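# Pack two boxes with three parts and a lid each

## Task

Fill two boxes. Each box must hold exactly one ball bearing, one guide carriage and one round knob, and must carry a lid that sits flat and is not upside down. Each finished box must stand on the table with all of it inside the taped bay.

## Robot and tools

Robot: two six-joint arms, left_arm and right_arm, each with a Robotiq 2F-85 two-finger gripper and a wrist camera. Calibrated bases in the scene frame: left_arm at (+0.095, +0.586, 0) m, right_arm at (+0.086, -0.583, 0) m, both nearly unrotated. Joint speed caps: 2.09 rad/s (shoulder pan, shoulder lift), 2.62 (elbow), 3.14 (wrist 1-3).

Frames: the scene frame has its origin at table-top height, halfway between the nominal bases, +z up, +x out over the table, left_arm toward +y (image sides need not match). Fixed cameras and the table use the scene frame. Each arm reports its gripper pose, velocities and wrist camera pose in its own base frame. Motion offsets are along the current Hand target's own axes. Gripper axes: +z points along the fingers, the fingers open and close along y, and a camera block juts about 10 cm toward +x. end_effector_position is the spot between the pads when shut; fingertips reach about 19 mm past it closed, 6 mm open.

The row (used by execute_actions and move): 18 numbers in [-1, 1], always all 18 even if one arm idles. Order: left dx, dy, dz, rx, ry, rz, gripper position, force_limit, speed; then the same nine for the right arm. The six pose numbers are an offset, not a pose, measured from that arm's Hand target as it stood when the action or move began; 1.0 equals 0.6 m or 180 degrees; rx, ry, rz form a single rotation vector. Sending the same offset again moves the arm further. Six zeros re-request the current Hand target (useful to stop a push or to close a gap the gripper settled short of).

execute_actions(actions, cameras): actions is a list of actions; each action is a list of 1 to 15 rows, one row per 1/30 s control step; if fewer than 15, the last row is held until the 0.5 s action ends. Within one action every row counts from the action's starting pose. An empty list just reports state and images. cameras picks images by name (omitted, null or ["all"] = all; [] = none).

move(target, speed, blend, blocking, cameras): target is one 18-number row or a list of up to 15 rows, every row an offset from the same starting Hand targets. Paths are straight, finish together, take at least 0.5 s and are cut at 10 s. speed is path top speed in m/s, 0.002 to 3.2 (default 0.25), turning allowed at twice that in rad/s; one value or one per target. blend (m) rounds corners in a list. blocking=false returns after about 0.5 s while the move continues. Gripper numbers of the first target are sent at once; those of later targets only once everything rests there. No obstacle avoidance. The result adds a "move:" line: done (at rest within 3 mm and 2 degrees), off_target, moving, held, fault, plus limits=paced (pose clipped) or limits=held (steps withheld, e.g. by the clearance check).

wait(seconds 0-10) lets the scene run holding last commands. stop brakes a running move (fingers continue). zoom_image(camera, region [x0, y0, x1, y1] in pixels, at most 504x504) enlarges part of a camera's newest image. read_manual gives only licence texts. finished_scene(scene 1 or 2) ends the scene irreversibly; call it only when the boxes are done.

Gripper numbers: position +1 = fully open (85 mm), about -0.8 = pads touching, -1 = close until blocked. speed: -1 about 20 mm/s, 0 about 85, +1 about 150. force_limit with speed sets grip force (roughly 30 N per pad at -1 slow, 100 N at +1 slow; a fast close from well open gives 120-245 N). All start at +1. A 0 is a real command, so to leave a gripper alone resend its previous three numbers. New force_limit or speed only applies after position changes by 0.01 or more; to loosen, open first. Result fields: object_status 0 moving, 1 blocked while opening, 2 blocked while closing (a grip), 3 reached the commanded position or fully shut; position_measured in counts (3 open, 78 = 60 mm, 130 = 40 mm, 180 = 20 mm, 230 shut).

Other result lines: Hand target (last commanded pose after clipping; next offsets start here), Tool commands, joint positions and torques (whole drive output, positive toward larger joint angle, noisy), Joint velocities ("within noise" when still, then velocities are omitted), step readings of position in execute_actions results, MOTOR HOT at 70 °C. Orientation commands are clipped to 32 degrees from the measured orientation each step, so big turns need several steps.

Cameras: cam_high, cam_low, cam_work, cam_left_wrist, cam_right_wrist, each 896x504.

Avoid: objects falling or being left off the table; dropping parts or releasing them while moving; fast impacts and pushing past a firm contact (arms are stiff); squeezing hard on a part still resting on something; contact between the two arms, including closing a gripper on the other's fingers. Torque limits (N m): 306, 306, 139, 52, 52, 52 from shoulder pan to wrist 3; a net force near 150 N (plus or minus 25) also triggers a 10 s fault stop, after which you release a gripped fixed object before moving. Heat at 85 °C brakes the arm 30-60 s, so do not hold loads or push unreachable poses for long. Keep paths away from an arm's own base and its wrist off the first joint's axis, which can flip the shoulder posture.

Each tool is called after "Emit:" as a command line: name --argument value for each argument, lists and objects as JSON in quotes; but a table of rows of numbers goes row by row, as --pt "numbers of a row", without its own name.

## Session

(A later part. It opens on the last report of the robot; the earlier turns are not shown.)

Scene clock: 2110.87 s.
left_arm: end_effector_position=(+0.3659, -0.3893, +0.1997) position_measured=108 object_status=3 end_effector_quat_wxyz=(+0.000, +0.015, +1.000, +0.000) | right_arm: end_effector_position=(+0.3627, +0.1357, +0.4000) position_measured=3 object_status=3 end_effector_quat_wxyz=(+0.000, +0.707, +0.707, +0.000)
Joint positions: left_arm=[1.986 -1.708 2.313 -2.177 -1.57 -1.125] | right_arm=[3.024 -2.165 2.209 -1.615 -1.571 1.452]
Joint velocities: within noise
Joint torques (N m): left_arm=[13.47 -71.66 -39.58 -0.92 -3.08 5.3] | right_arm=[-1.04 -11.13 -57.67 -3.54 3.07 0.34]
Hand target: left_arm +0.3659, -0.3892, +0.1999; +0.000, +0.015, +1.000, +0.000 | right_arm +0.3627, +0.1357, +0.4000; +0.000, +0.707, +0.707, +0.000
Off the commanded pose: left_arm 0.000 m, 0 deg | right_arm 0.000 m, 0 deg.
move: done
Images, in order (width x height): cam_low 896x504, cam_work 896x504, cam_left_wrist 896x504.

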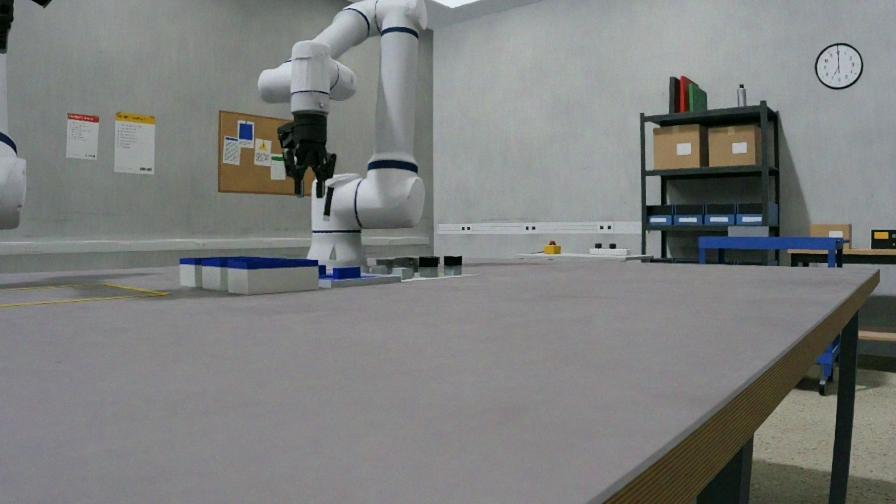

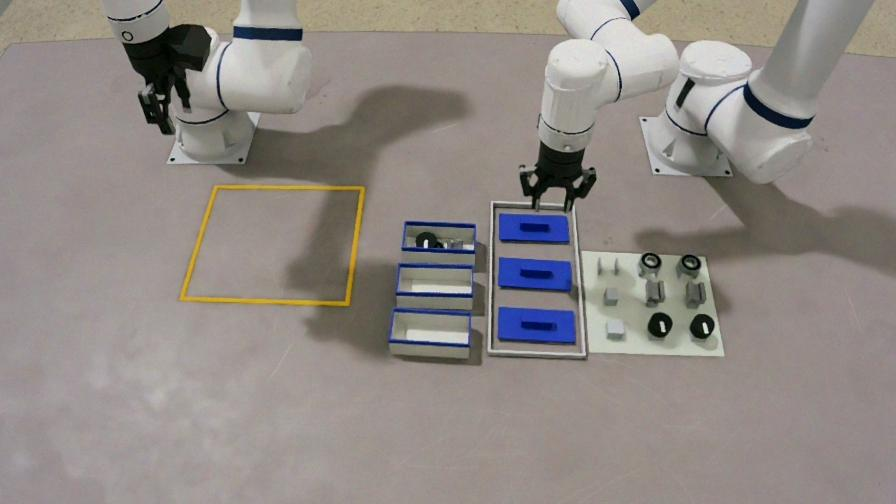

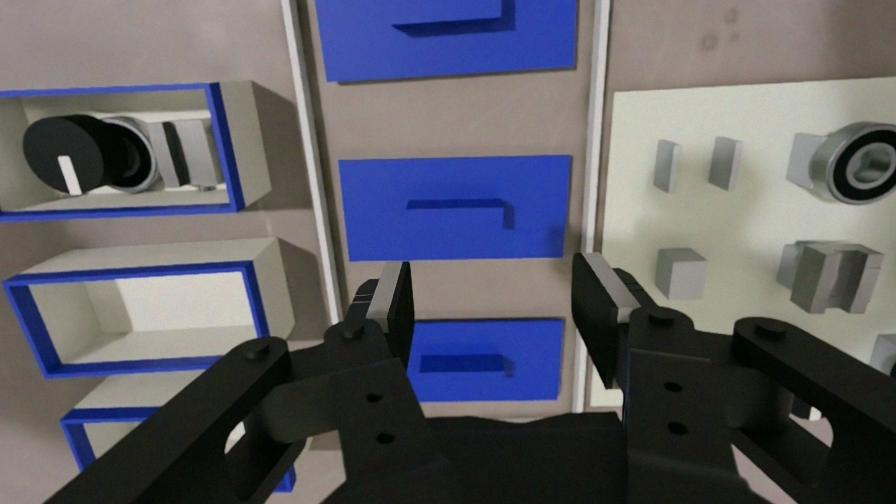

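Emit:
move --target '[-0.0462,-0.0248,0.2,0,0,0.0086,0.674,-0.6,-1,0,0,0,0,0,0,1,1,1]' --speed 0.15 --cameras '["cam_left_wrist", "cam_low"]'

Emit:
zoom_image --camera "cam_left_wrist" --region '[250, 100, 750, 380]'

Scene clock: 2256.40 s.
left_arm: end_effector_position=(+0.3933, -0.4049, +0.0800) position_measured=44 object_status=3 end_effector_quat_wxyz=(+0.000, +0.028, +1.000, +0.000) | right_arm: end_effector_position=(+0.3627, +0.1357, +0.4000) position_measured=3 object_status=3 end_effector_quat_wxyz=(+0.000, +0.707, +0.707, +0.000)
Joint positions: left_arm=[2.021 -1.469 2.369 -2.471 -1.57 -1.063] | right_arm=[3.024 -2.165 2.209 -1.615 -1.571 1.452]
Joint velocities: within noise
Joint torques (N m): left_arm=[13.43 -38.17 -30.02 -7.53 -3.07 4.91] | right_arm=[-2.3 -10.06 -57.55 -3.41 2.81 0.15]
Hand target: left_arm +0.3933, -0.4049, +0.0799; +0.000, +0.028, +1.000, +0.000 | right_arm +0.3627, +0.1357, +0.4000; +0.000, +0.707, +0.707, +0.000
Off the commanded pose: left_arm 0.000 m, 0 deg | right_arm 0.000 m, 0 deg.
move: done
Images, in order (width x height): cam_low 896x504, cam_left_wrist 896x504.

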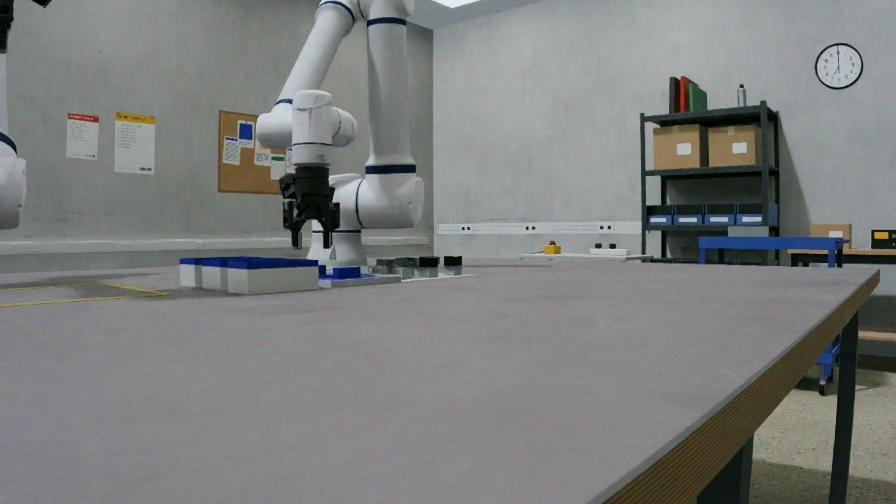

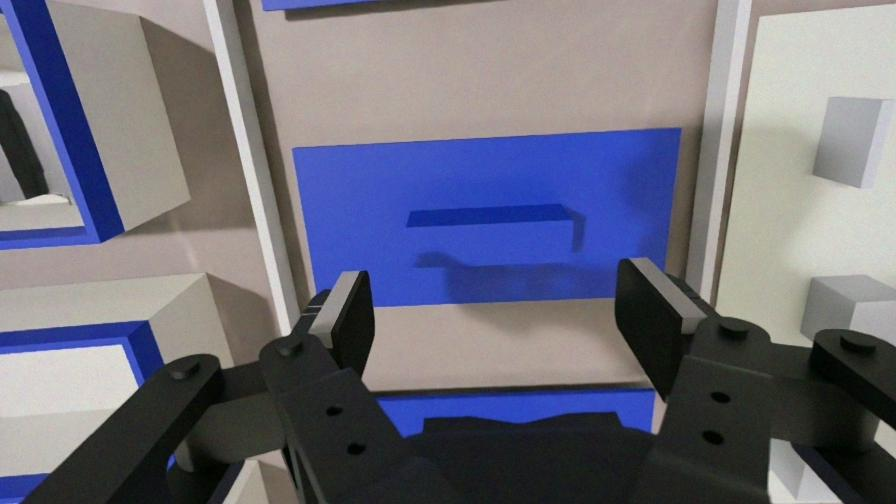

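Scaled by 1.008 from the camera's 896x504 image, which has a finer 1280x720 frame.

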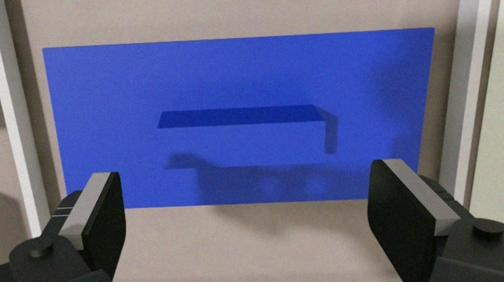

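Emit:
move --pt "0.0025 0.0015 0.05 0 0 0 0.674 -0.6 -1 0 0 0 0 0 0 1 1 1" --pt "0.0025 0.0015 0.0849 0 0 0 0.674 -0.6 -1 0 0 0 0 0 0 1 1 1" --speed '[0.1,0.04]' --blend '[0.005,0]' --cameras '["cam_left_wrist", "cam_low"]'

Emit:
zoom_image --camera "cam_low" --region '[280, 210, 420, 300]'

Scene clock: 2280.73 s.
left_arm: end_effector_position=(+0.3919, -0.4040, +0.0291) position_measured=44 object_status=3 end_effector_quat_wxyz=(+0.000, +0.028, +1.000, +0.000) | right_arm: end_effector_position=(+0.3627, +0.1357, +0.4000) position_measured=3 object_status=3 end_effector_quat_wxyz=(+0.000, +0.707, +0.707, +0.000)
Joint positions: left_arm=[2.02 -1.372 2.401 -2.601 -1.57 -1.065] | right_arm=[3.024 -2.165 2.209 -1.615 -1.571 1.452]
Joint velocities: within noise
Joint torques (N m): left_arm=[-13.16 -45.57 -24.24 -7.57 -2.24 -2.23] | right_arm=[-2.67 -6.4 -57.17 -3.32 3.15 0.52]
Hand target: left_arm +0.3919, -0.4040, +0.0290; +0.000, +0.028, +1.000, +0.000 | right_arm +0.3627, +0.1357, +0.4000; +0.000, +0.707, +0.707, +0.000
Off the commanded pose: left_arm 0.000 m, 0 deg | right_arm 0.000 m, 0 deg.
move: done
Images, in order (width x height): cam_low 896x504, cam_left_wrist 896x504.

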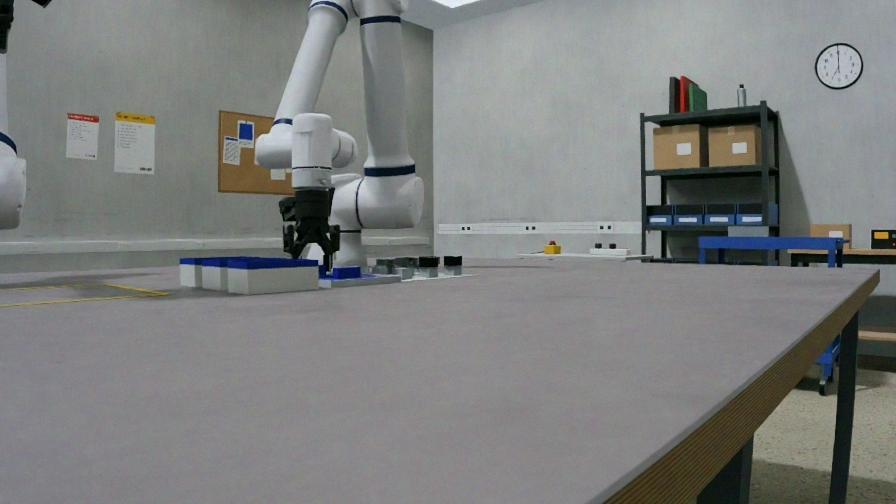

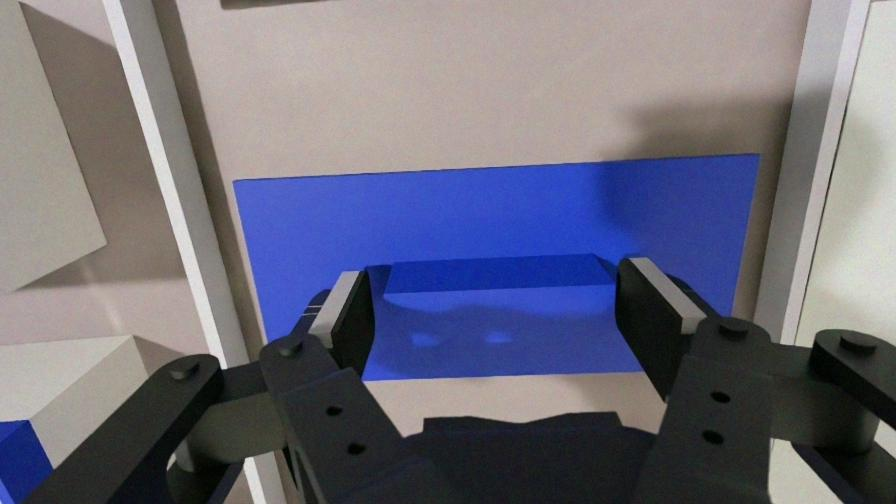

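Scaled by 3.600 from the camera's 896x504 image, which has a finer 1280x720 frame.

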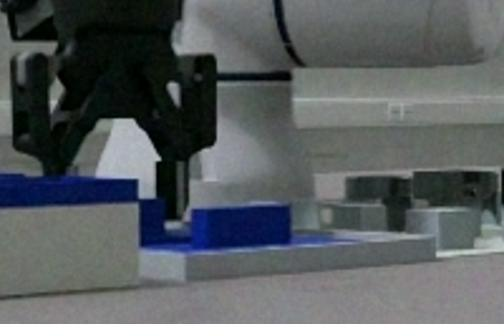

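Emit:
move --pt "0.002 0.001 0.005 0 0 0 0.674 -0.6 -1 0 0 0 0 0 0 1 1 1" --pt "0.002 0.001 0.005 0 0 0 -1 -0.6 -1 0 0 0 0 0 0 1 1 1" --speed '[0.03,0.03]' --cameras '["cam_left_wrist"]'

Scene clock: 2299.50 s.
left_arm: end_effector_position=(+0.3908, -0.4033, +0.0260) position_measured=78 object_status=0 end_effector_quat_wxyz=(+0.000, +0.028, +1.000, +0.000) | right_arm: end_effector_position=(+0.3627, +0.1357, +0.4000) position_measured=3 object_status=3 end_effector_quat_wxyz=(+0.000, +0.707, +0.707, +0.000)
Joint positions: left_arm=[2.018 -1.367 2.405 -2.609 -1.57 -1.066] | right_arm=[3.024 -2.165 2.209 -1.615 -1.571 1.452]
Joint velocities: within noise
Joint torques (N m): left_arm=[-21.83 -43.66 -25.28 -6.78 -0.74 -3.92] | right_arm=[-0.77 -9.83 -56.73 -3.33 2.83 0.32]
Hand target: left_arm +0.3908, -0.4033, +0.0260; +0.000, +0.028, +1.000, +0.000 | right_arm +0.3627, +0.1357, +0.4000; +0.000, +0.707, +0.707, +0.000
Off the commanded pose: left_arm 0.000 m, 0 deg | right_arm 0.000 m, 0 deg.
move: done
Images, in order (width x height): cam_left_wrist 896x504.

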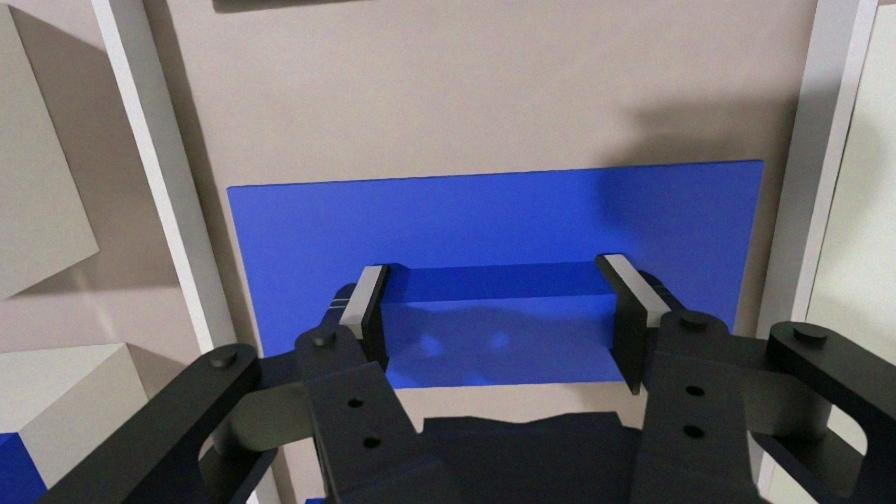

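Emit:
move --pt "0 0 -0.03 0 0 0 -1 -0.6 -1 0 0 0 0 0 0 1 1 1" --pt "0 0 -0.2 0 0 0 -1 -0.6 -1 0 0 0 0 0 0 1 1 1" --speed '[0.03,0.1]' --blend '[0.005,0]' --cameras '["cam_left_wrist", "cam_low", "cam_work"]'

Emit:
zoom_image --camera "cam_low" --region '[240, 180, 400, 300]'

Emit:
zoom_image --camera "cam_work" --region '[460, 130, 660, 300]'

Scene clock: 2316.40 s.
left_arm: end_effector_position=(+0.3907, -0.4032, +0.1458) position_measured=78 object_status=2 end_effector_quat_wxyz=(+0.000, +0.028, +1.000, +0.000) | right_arm: end_effector_position=(+0.3627, +0.1357, +0.4000) position_measured=3 object_status=3 end_effector_quat_wxyz=(+0.000, +0.707, +0.707, +0.000)
Joint positions: left_arm=[2.018 -1.583 2.322 -2.311 -1.57 -1.066] | right_arm=[3.024 -2.165 2.209 -1.615 -1.571 1.452]
Joint velocities: within noise
Joint torques (N m): left_arm=[-23.97 -81.99 -49.83 -0.86 -0.99 -3.92] | right_arm=[-3.17 -9.48 -56.94 -3.33 3.19 0.61]
Hand target: left_arm +0.3906, -0.4032, +0.1460; +0.000, +0.028, +1.000, +0.000 | right_arm +0.3627, +0.1357, +0.4000; +0.000, +0.707, +0.707, +0.000
Off the commanded pose: left_arm 0.000 m, 0 deg | right_arm 0.000 m, 0 deg.
move: done
Images, in order (width x height): cam_low 896x504, cam_work 896x504, cam_left_wrist 896x504.

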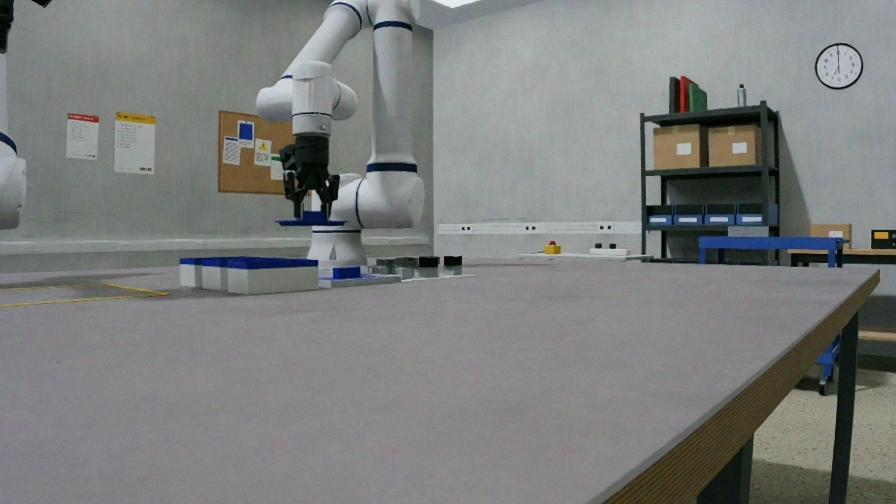

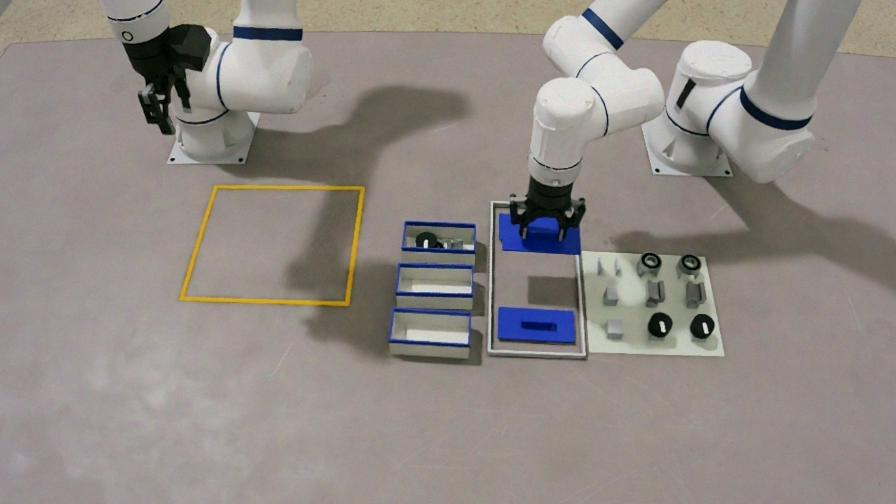

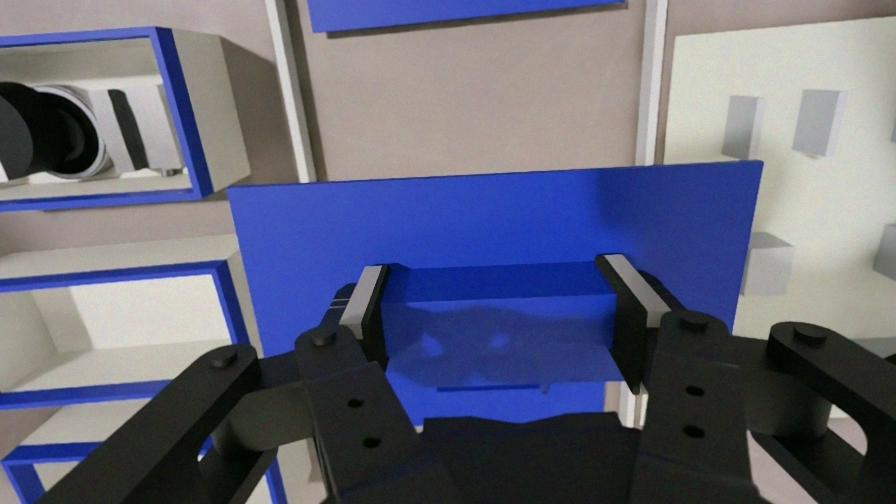

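Scaled by 3.150 from the camera's 896x504 image, which has a finer 1280x720 frame.

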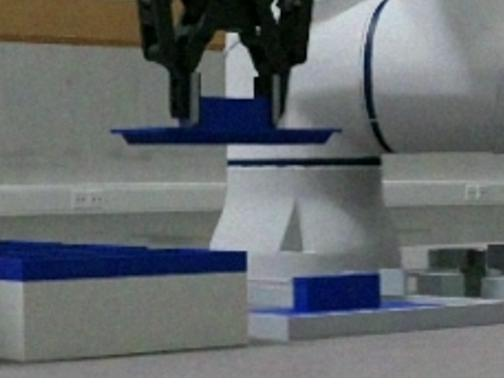

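Scaled by 2.520 from the camera's 896x504 image, which has a finer 1280x720 frame.

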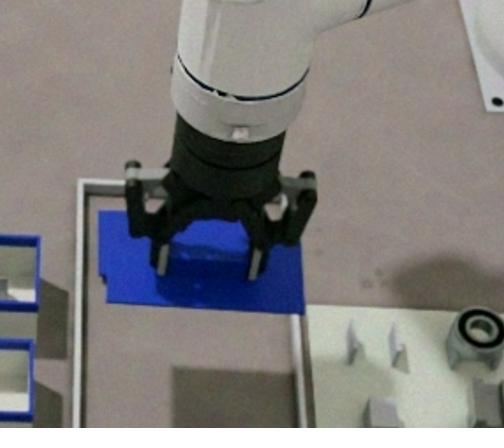

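Emit:
move --target '[0.0804,-0.332,0.03,0,0,-0.0086,-1,-0.6,-1,0,0,0,0,0,0,1,1,1]' --speed 0.15 --cameras '["cam_left_wrist", "cam_low", "cam_work"]'

Emit:
zoom_image --camera "cam_low" --region '[160, 200, 340, 300]'

Emit:
zoom_image --camera "cam_work" --region '[380, 150, 540, 280]'

Scene clock: 2355.13 s.
left_arm: end_effector_position=(+0.3312, -0.5991, +0.1280) position_measured=78 object_status=2 end_effector_quat_wxyz=(+0.000, +0.015, +1.000, +0.000) | right_arm: end_effector_position=(+0.3627, +0.1357, +0.4000) position_measured=3 object_status=3 end_effector_quat_wxyz=(+0.000, +0.707, +0.707, +0.000)
Joint positions: left_arm=[1.813 -1.366 2.116 -2.322 -1.57 -1.298] | right_arm=[3.024 -2.165 2.209 -1.615 -1.571 1.452]
Joint velocities: within noise
Joint torques (N m): left_arm=[-24.62 -57.71 -50.33 -1.13 1.77 -4.01] | right_arm=[-2.48 -9.5 -58.57 -3.13 3.01 0.65]
Hand target: left_arm +0.3312, -0.5994, +0.1280; +0.000, +0.015, +1.000, +0.000 | right_arm +0.3627, +0.1357, +0.4000; +0.000, +0.707, +0.707, +0.000
Off the commanded pose: left_arm 0.000 m, 0 deg | right_arm 0.000 m, 0 deg.
move: done
Images, in order (width x height): cam_low 896x504, cam_work 896x504, cam_left_wrist 896x504.

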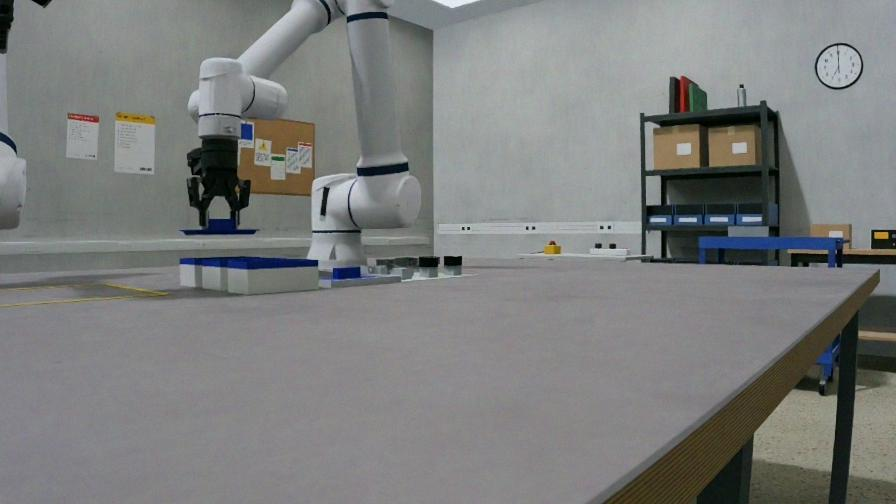

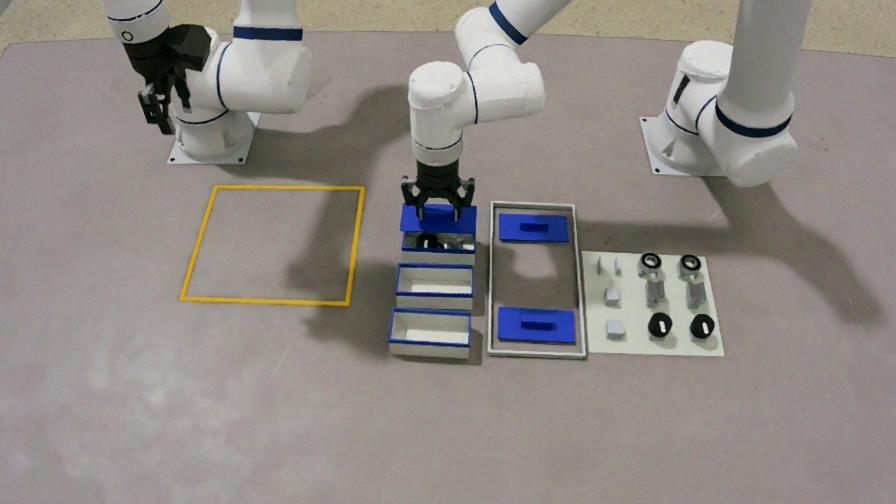

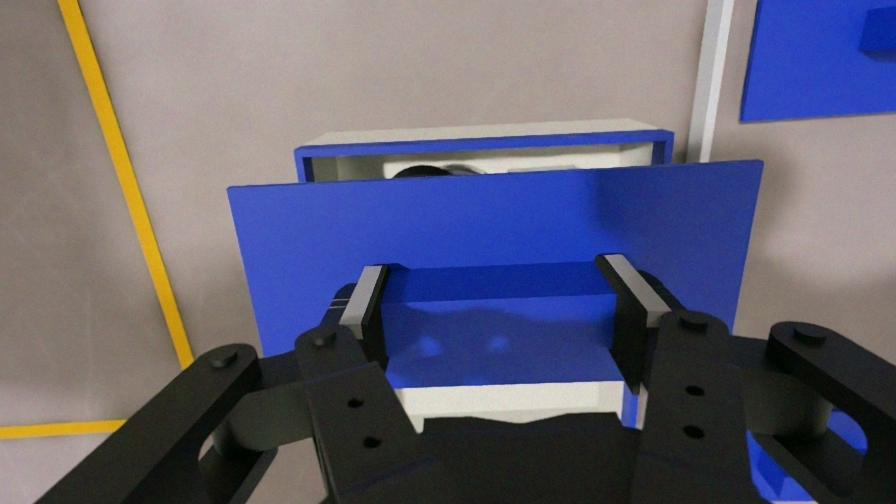

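Scaled by 2.800 from the camera's 896x504 image, which has a finer 1280x720 frame.

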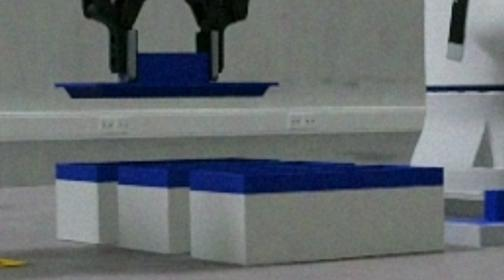

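Scaled by 3.150 from the camera's 896x504 image, which has a finer 1280x720 frame.

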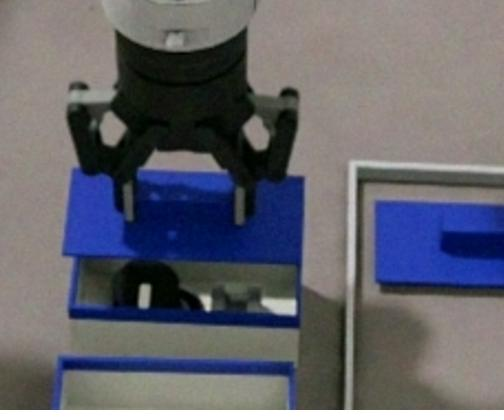

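Emit:
move --pt "0.0 0.0005 0.06 0 0 -0.0008 -1 -0.6 -1 0 0 0 0 0 0 1 1 1" --pt "0.0 0.0005 0.09 0 0 -0.0008 -1 -0.6 -1 0 0 0 0 0 0 1 1 1" --speed '[0.1,0.03]' --blend '[0.005,0]' --cameras '["cam_left_wrist", "cam_low"]'

Emit:
zoom_image --camera "cam_low" --region '[170, 220, 330, 300]'

Scene clock: 2384.17 s.
left_arm: end_effector_position=(+0.3312, -0.5991, +0.0742) position_measured=78 object_status=2 end_effector_quat_wxyz=(+0.000, +0.014, +1.000, +0.000) | right_arm: end_effector_position=(+0.3627, +0.1357, +0.4000) position_measured=3 object_status=3 end_effector_quat_wxyz=(+0.000, +0.707, +0.707, +0.000)
Joint positions: left_arm=[1.813 -1.291 2.15 -2.43 -1.57 -1.301] | right_arm=[3.024 -2.165 2.209 -1.615 -1.571 1.452]
Joint velocities: within noise
Joint torques (N m): left_arm=[14.9 -63.28 -31.33 -7.58 1.03 -3.3] | right_arm=[-2.05 -10.48 -58.71 -3.17 2.89 0.89]
Hand target: left_arm +0.3312, -0.5991, +0.0740; +0.000, +0.014, +1.000, +0.000 | right_arm +0.3627, +0.1357, +0.4000; +0.000, +0.707, +0.707, +0.000
Off the commanded pose: left_arm 0.000 m, 0 deg | right_arm 0.000 m, 0 deg.
move: done
Images, in order (width x height): cam_low 896x504, cam_left_wrist 896x504.

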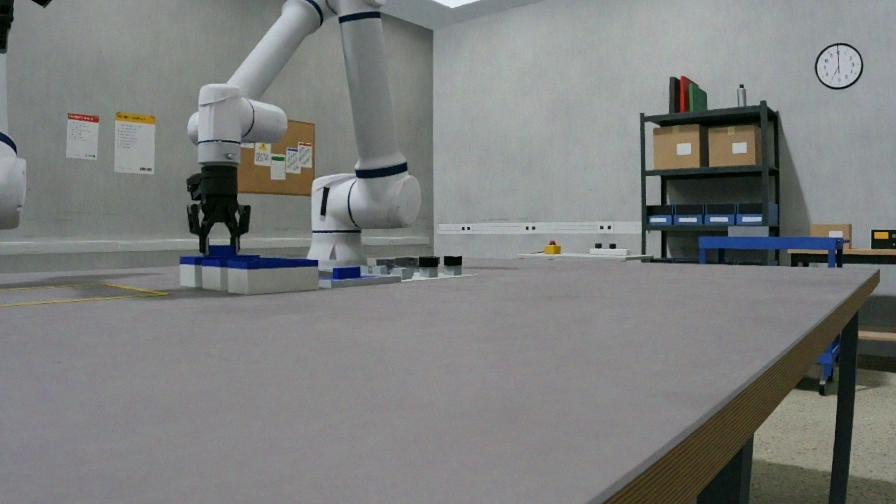

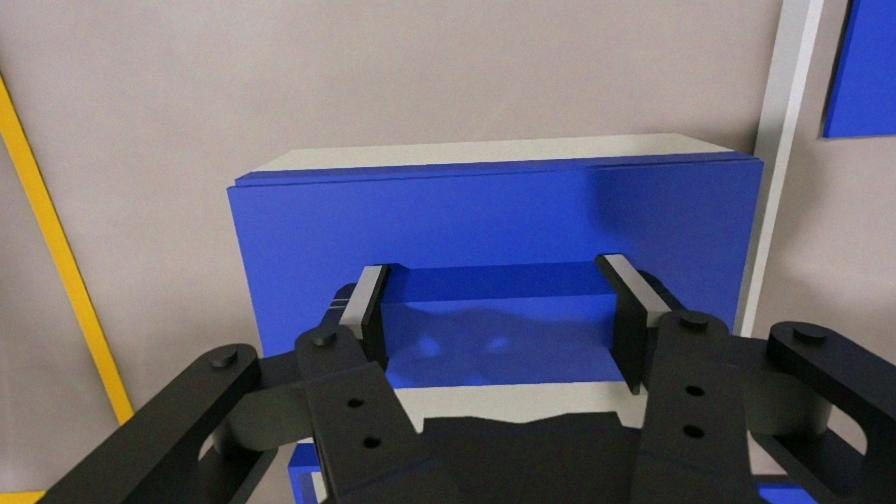

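Scaled by 3.150 from the camera's 896x504 image, which has a finer 1280x720 frame.

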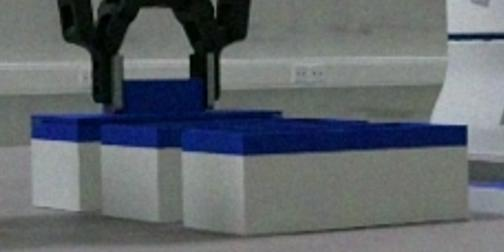

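Emit:
zoom_image --camera "cam_left_wrist" --region '[210, 120, 470, 260]'

Emit:
zoom_image --camera "cam_left_wrist" --region '[560, 120, 820, 260]'

Scaled by 1.938 from the camera's 896x504 image, which has a finer 1280x720 frame.

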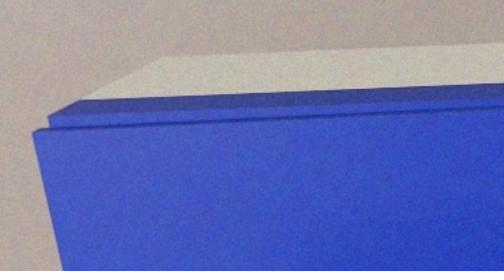

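Scaled by 1.938 from the camera's 896x504 image, which has a finer 1280x720 frame.

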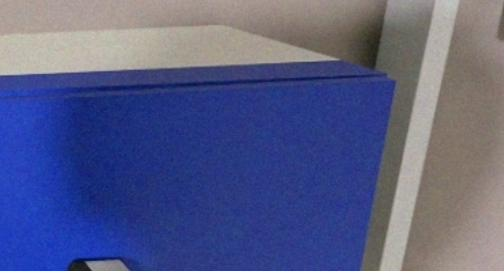

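Emit:
move --target '[0.0,0.0015,0.0035,0,0,0,-1,-0.6,-1,0,0,0,0,0,0,1,1,1]' --speed 0.02 --cameras '["cam_low"]'

Emit:
zoom_image --camera "cam_low" --region '[170, 230, 330, 300]'

Scene clock: 2410.57 s.
left_arm: end_effector_position=(+0.3313, -0.5984, +0.0723) position_measured=78 object_status=2 end_effector_quat_wxyz=(+0.001, +0.014, +1.000, -0.001) | right_arm: end_effector_position=(+0.3627, +0.1357, +0.4000) position_measured=3 object_status=3 end_effector_quat_wxyz=(+0.000, +0.707, +0.707, +0.000)
Joint positions: left_arm=[1.814 -1.289 2.152 -2.435 -1.57 -1.301] | right_arm=[3.024 -2.165 2.209 -1.615 -1.571 1.452]
Joint velocities: within noise
Joint torques (N m): left_arm=[19.39 -7.86 -7.07 -3.81 0.82 4.54] | right_arm=[-1.55 -8.54 -57.98 -3.77 2.59 0.73]
Hand target: left_arm +0.3312, -0.5982, +0.0719; +0.000, +0.014, +1.000, +0.000 | right_arm +0.3627, +0.1357, +0.4000; +0.000, +0.707, +0.707, +0.000
Off the commanded pose: left_arm 0.000 m, 0 deg | right_arm 0.000 m, 0 deg.
move: done
Images, in order (width x height): cam_low 896x504.

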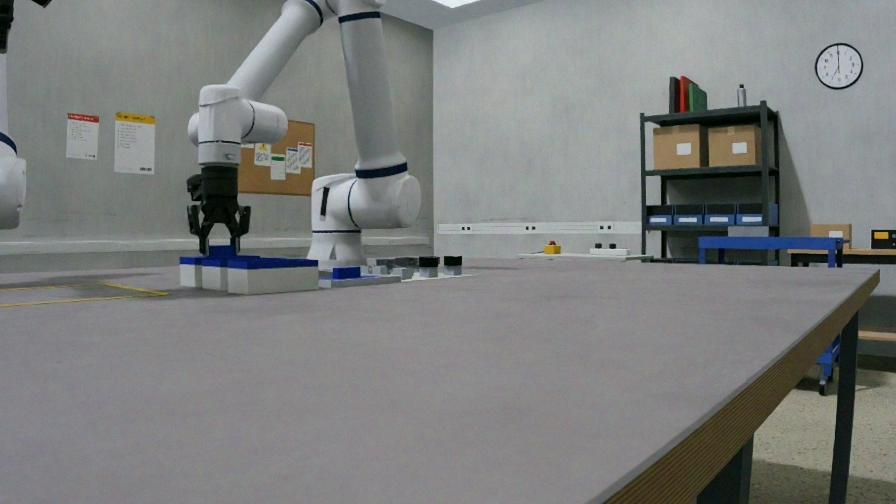

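Scaled by 3.150 from the camera's 896x504 image, which has a finer 1280x720 frame.

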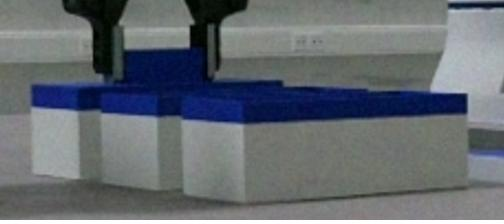

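Emit:
move --target '[0.0,0.0,-0.001,0,0,0,-1,-0.6,-1,0,0,0,0,0,0,1,1,1]' --speed 0.02 --cameras '["cam_left_wrist"]'

Scene clock: 2431.30 s.
left_arm: end_effector_position=(+0.3312, -0.5981, +0.0723) position_measured=78 object_status=2 end_effector_quat_wxyz=(+0.000, +0.014, +1.000, +0.000) | right_arm: end_effector_position=(+0.3627, +0.1357, +0.4000) position_measured=3 object_status=3 end_effector_quat_wxyz=(+0.000, +0.707, +0.707, +0.000)
Joint positions: left_arm=[1.814 -1.289 2.152 -2.434 -1.57 -1.301] | right_arm=[3.024 -2.165 2.209 -1.615 -1.571 1.452]
Joint velocities: within noise
Joint torques (N m): left_arm=[18.68 -70.21 -9.59 8.18 3.27 4.1] | right_arm=[-3.54 -10.72 -58.68 -3.1 2.88 0.39]
Hand target: left_arm +0.3312, -0.5982, +0.0725; +0.000, +0.014, +1.000, +0.000 | right_arm +0.3627, +0.1357, +0.4000; +0.000, +0.707, +0.707, +0.000
Off the commanded pose: left_arm 0.000 m, 0 deg | right_arm 0.000 m, 0 deg.
move: done
Images, in order (width x height): cam_left_wrist 896x504.

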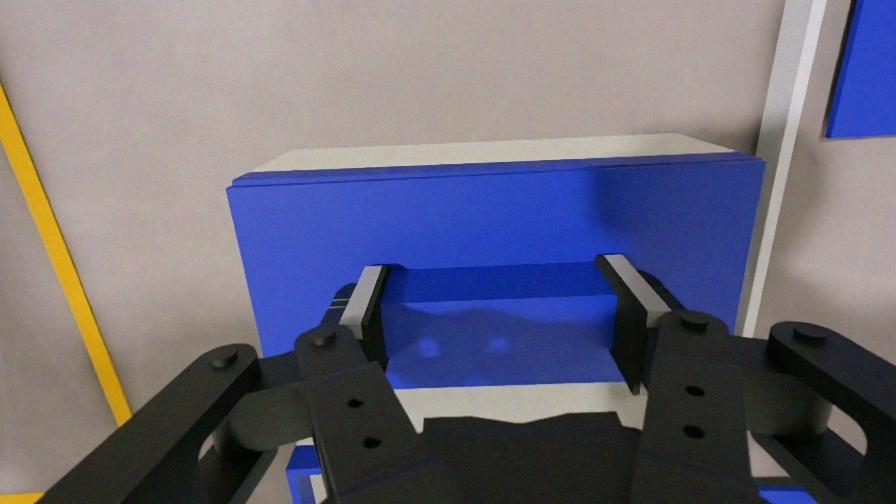

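Emit:
move --target '[0.0,0.0,0.0,0,0,0,0.52,-0.6,-1,0,0,0,0,0,0,1,1,1]' --speed 0.02 --cameras '["cam_left_wrist"]'

Emit:
zoom_image --camera "cam_left_wrist" --region '[210, 120, 470, 260]'

Emit:
zoom_image --camera "cam_left_wrist" --region '[560, 120, 820, 260]'

Scene clock: 2438.97 s.
left_arm: end_effector_position=(+0.3312, -0.5981, +0.0725) position_measured=63 object_status=0 end_effector_quat_wxyz=(+0.000, +0.014, +1.000, +0.000) | right_arm: end_effector_position=(+0.3627, +0.1357, +0.4000) position_measured=3 object_status=3 end_effector_quat_wxyz=(+0.000, +0.707, +0.707, +0.000)
Joint positions: left_arm=[1.814 -1.29 2.152 -2.434 -1.57 -1.301] | right_arm=[3.024 -2.165 2.209 -1.615 -1.571 1.452]
Joint velocities: within noise
Joint torques (N m): left_arm=[3.01 -83.99 -45.74 -3.6 -0.97 2.75] | right_arm=[-3.84 -7.52 -58.62 -3.7 2.73 0.64]
Hand target: left_arm +0.3312, -0.5982, +0.0725; +0.000, +0.014, +1.000, +0.000 | right_arm +0.3627, +0.1357, +0.4000; +0.000, +0.707, +0.707, +0.000
Off the commanded pose: left_arm 0.000 m, 0 deg | right_arm 0.000 m, 0 deg.
move: done
Images, in order (width x height): cam_left_wrist 896x504.

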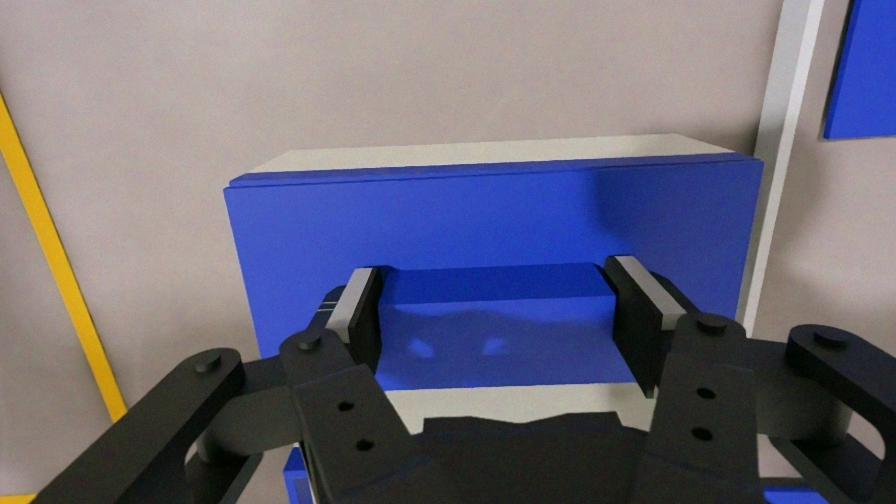

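Scaled by 1.938 from the camera's 896x504 image, which has a finer 1280x720 frame.

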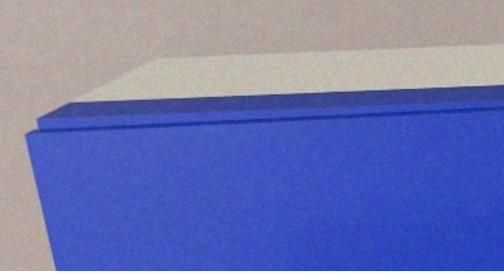

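Scaled by 1.938 from the camera's 896x504 image, which has a finer 1280x720 frame.

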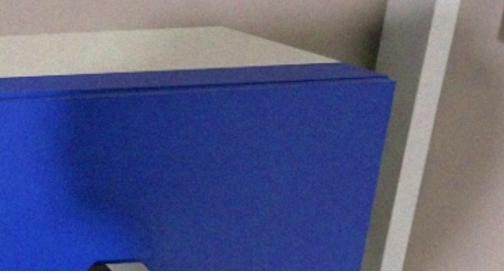

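Emit:
move --pt "0 0 -0.05 0 0 0 0.52 -0.6 -1 0 0 0 0 0 0 1 1 1" --pt "0 0 -0.15 0 0 0 0.52 -0.6 -1 0 0 0 0 0 0 1 1 1" --pt "-0.045 0.7277 -0.1125 0 0 0.0006 0.363 -0.6 -1 0 0 0 0 0 0 1 1 1" --speed '[0.06,0.15,0.3]' --blend '[0.0,0.03,0]' --cameras '["cam_left_wrist", "cam_low", "cam_work"]'

Emit:
zoom_image --camera "cam_low" --region '[170, 220, 330, 300]'

Emit:
zoom_image --camera "cam_work" --region '[370, 190, 610, 370]'

Emit:
zoom_image --camera "cam_left_wrist" --region '[360, 100, 640, 320]'

Scene clock: 2476.13 s.
left_arm: end_effector_position=(+0.3701, -0.1625, +0.1398) position_measured=83 object_status=0 end_effector_quat_wxyz=(+0.000, +0.015, +1.000, +0.000) | right_arm: end_effector_position=(+0.3627, +0.1357, +0.4000) position_measured=3 object_status=3 end_effector_quat_wxyz=(+0.000, +0.707, +0.707, +0.000)
Joint positions: left_arm=[2.273 -1.903 2.579 -2.247 -1.57 -0.839] | right_arm=[3.024 -2.165 2.209 -1.615 -1.571 1.452]
Joint velocities: within noise
Joint torques (N m): left_arm=[13.17 -41.96 -40.79 -1.42 -3.17 5.04] | right_arm=[-5.14 -9.07 -59.57 -3.41 3.07 0.48]
Hand target: left_arm +0.3702, -0.1625, +0.1398; +0.000, +0.015, +1.000, +0.000 | right_arm +0.3627, +0.1357, +0.4000; +0.000, +0.707, +0.707, +0.000
Off the commanded pose: left_arm 0.000 m, 0 deg | right_arm 0.000 m, 0 deg.
move: done
Images, in order (width x height): cam_low 896x504, cam_work 896x504, cam_left_wrist 896x504.

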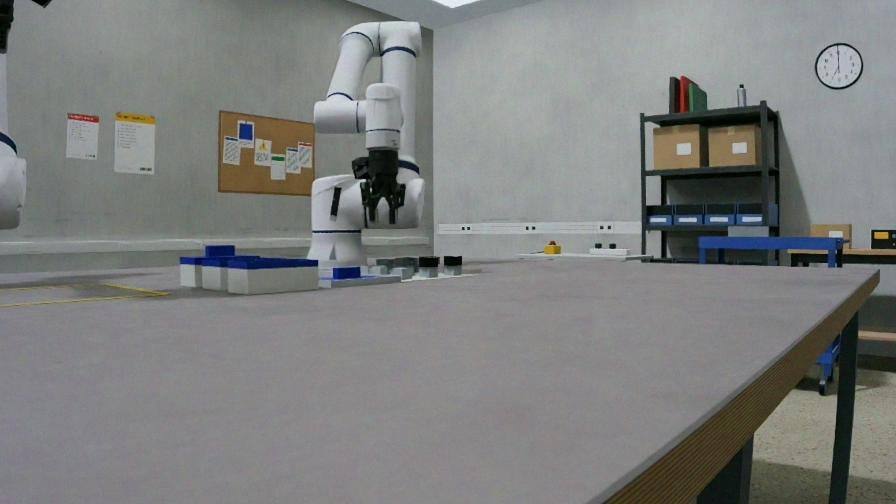

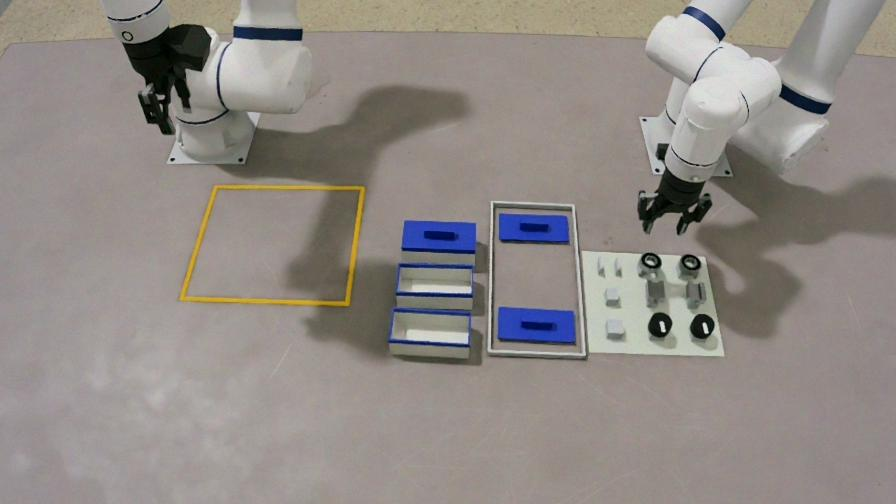

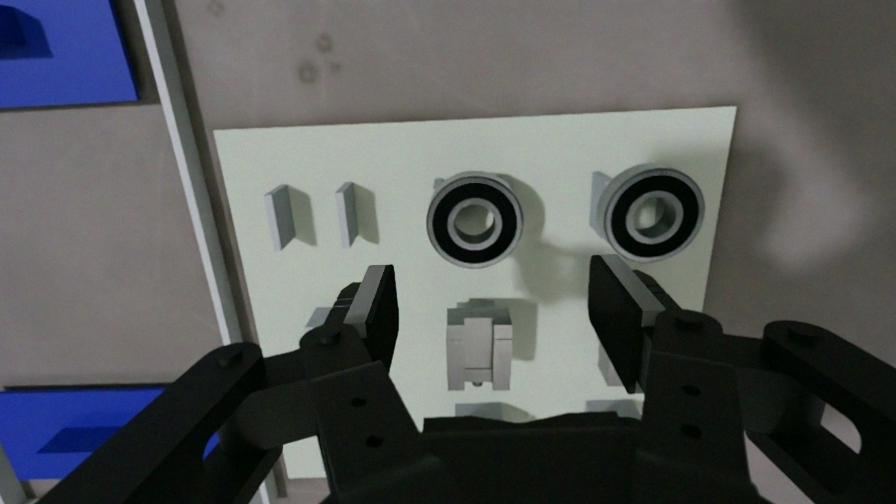

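Scaled by 3.150 from the camera's 896x504 image, which has a finer 1280x720 frame.

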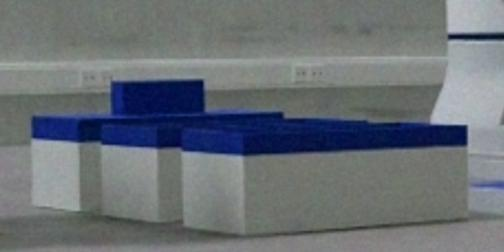

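Scaled by 2.100 from the camera's 896x504 image, which has a finer 1280x720 frame.

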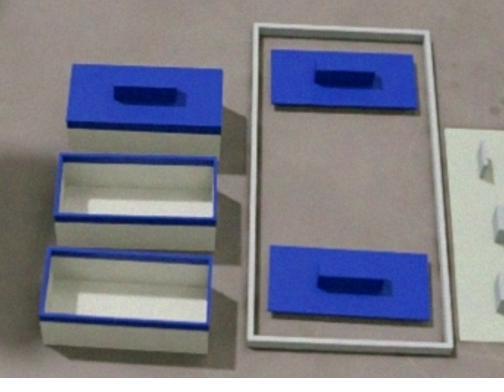

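Scaled by 1.800 from the camera's 896x504 image, which has a finer 1280x720 frame.

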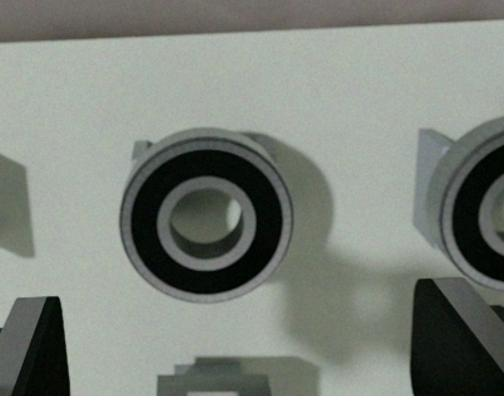

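Emit:
move --pt "-0.0108 -0.0048 0.09 0 0 0 0.363 -0.6 -1 0 0 0 0 0 0 1 1 1" --pt "-0.0108 -0.0048 0.1543 0 0 0 0.363 -0.6 -1 0 0 0 0 0 0 1 1 1" --speed '[0.12,0.05]' --blend '[0.005,0]' --cameras '["cam_left_wrist"]'

Scene clock: 2494.53 s.
left_arm: end_effector_position=(+0.3766, -0.1656, +0.0473) position_measured=83 object_status=3 end_effector_quat_wxyz=(+0.000, +0.015, +1.000, +0.000) | right_arm: end_effector_position=(+0.3627, +0.1357, +0.4000) position_measured=3 object_status=3 end_effector_quat_wxyz=(+0.000, +0.707, +0.707, +0.000)
Joint positions: left_arm=[2.281 -1.661 2.662 -2.572 -1.57 -0.831] | right_arm=[3.024 -2.165 2.209 -1.615 -1.571 1.452]
Joint velocities: within noise
Joint torques (N m): left_arm=[13.88 -10.4 -26.11 -7.73 -3.21 5.23] | right_arm=[-2.73 -7.78 -60.48 -3.42 2.62 0.09]
Hand target: left_arm +0.3766, -0.1656, +0.0472; +0.000, +0.015, +1.000, +0.000 | right_arm +0.3627, +0.1357, +0.4000; +0.000, +0.707, +0.707, +0.000
Off the commanded pose: left_arm 0.000 m, 0 deg | right_arm 0.000 m, 0 deg.
move: done
Images, in order (width x height): cam_left_wrist 896x504.

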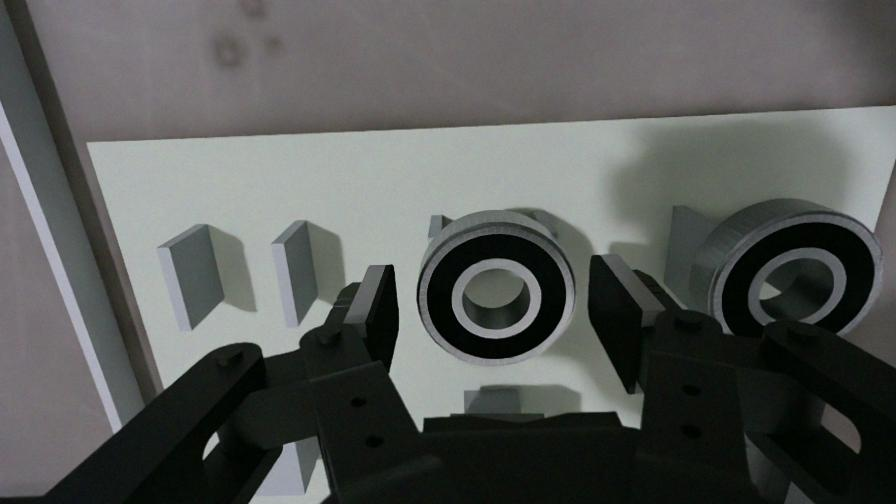

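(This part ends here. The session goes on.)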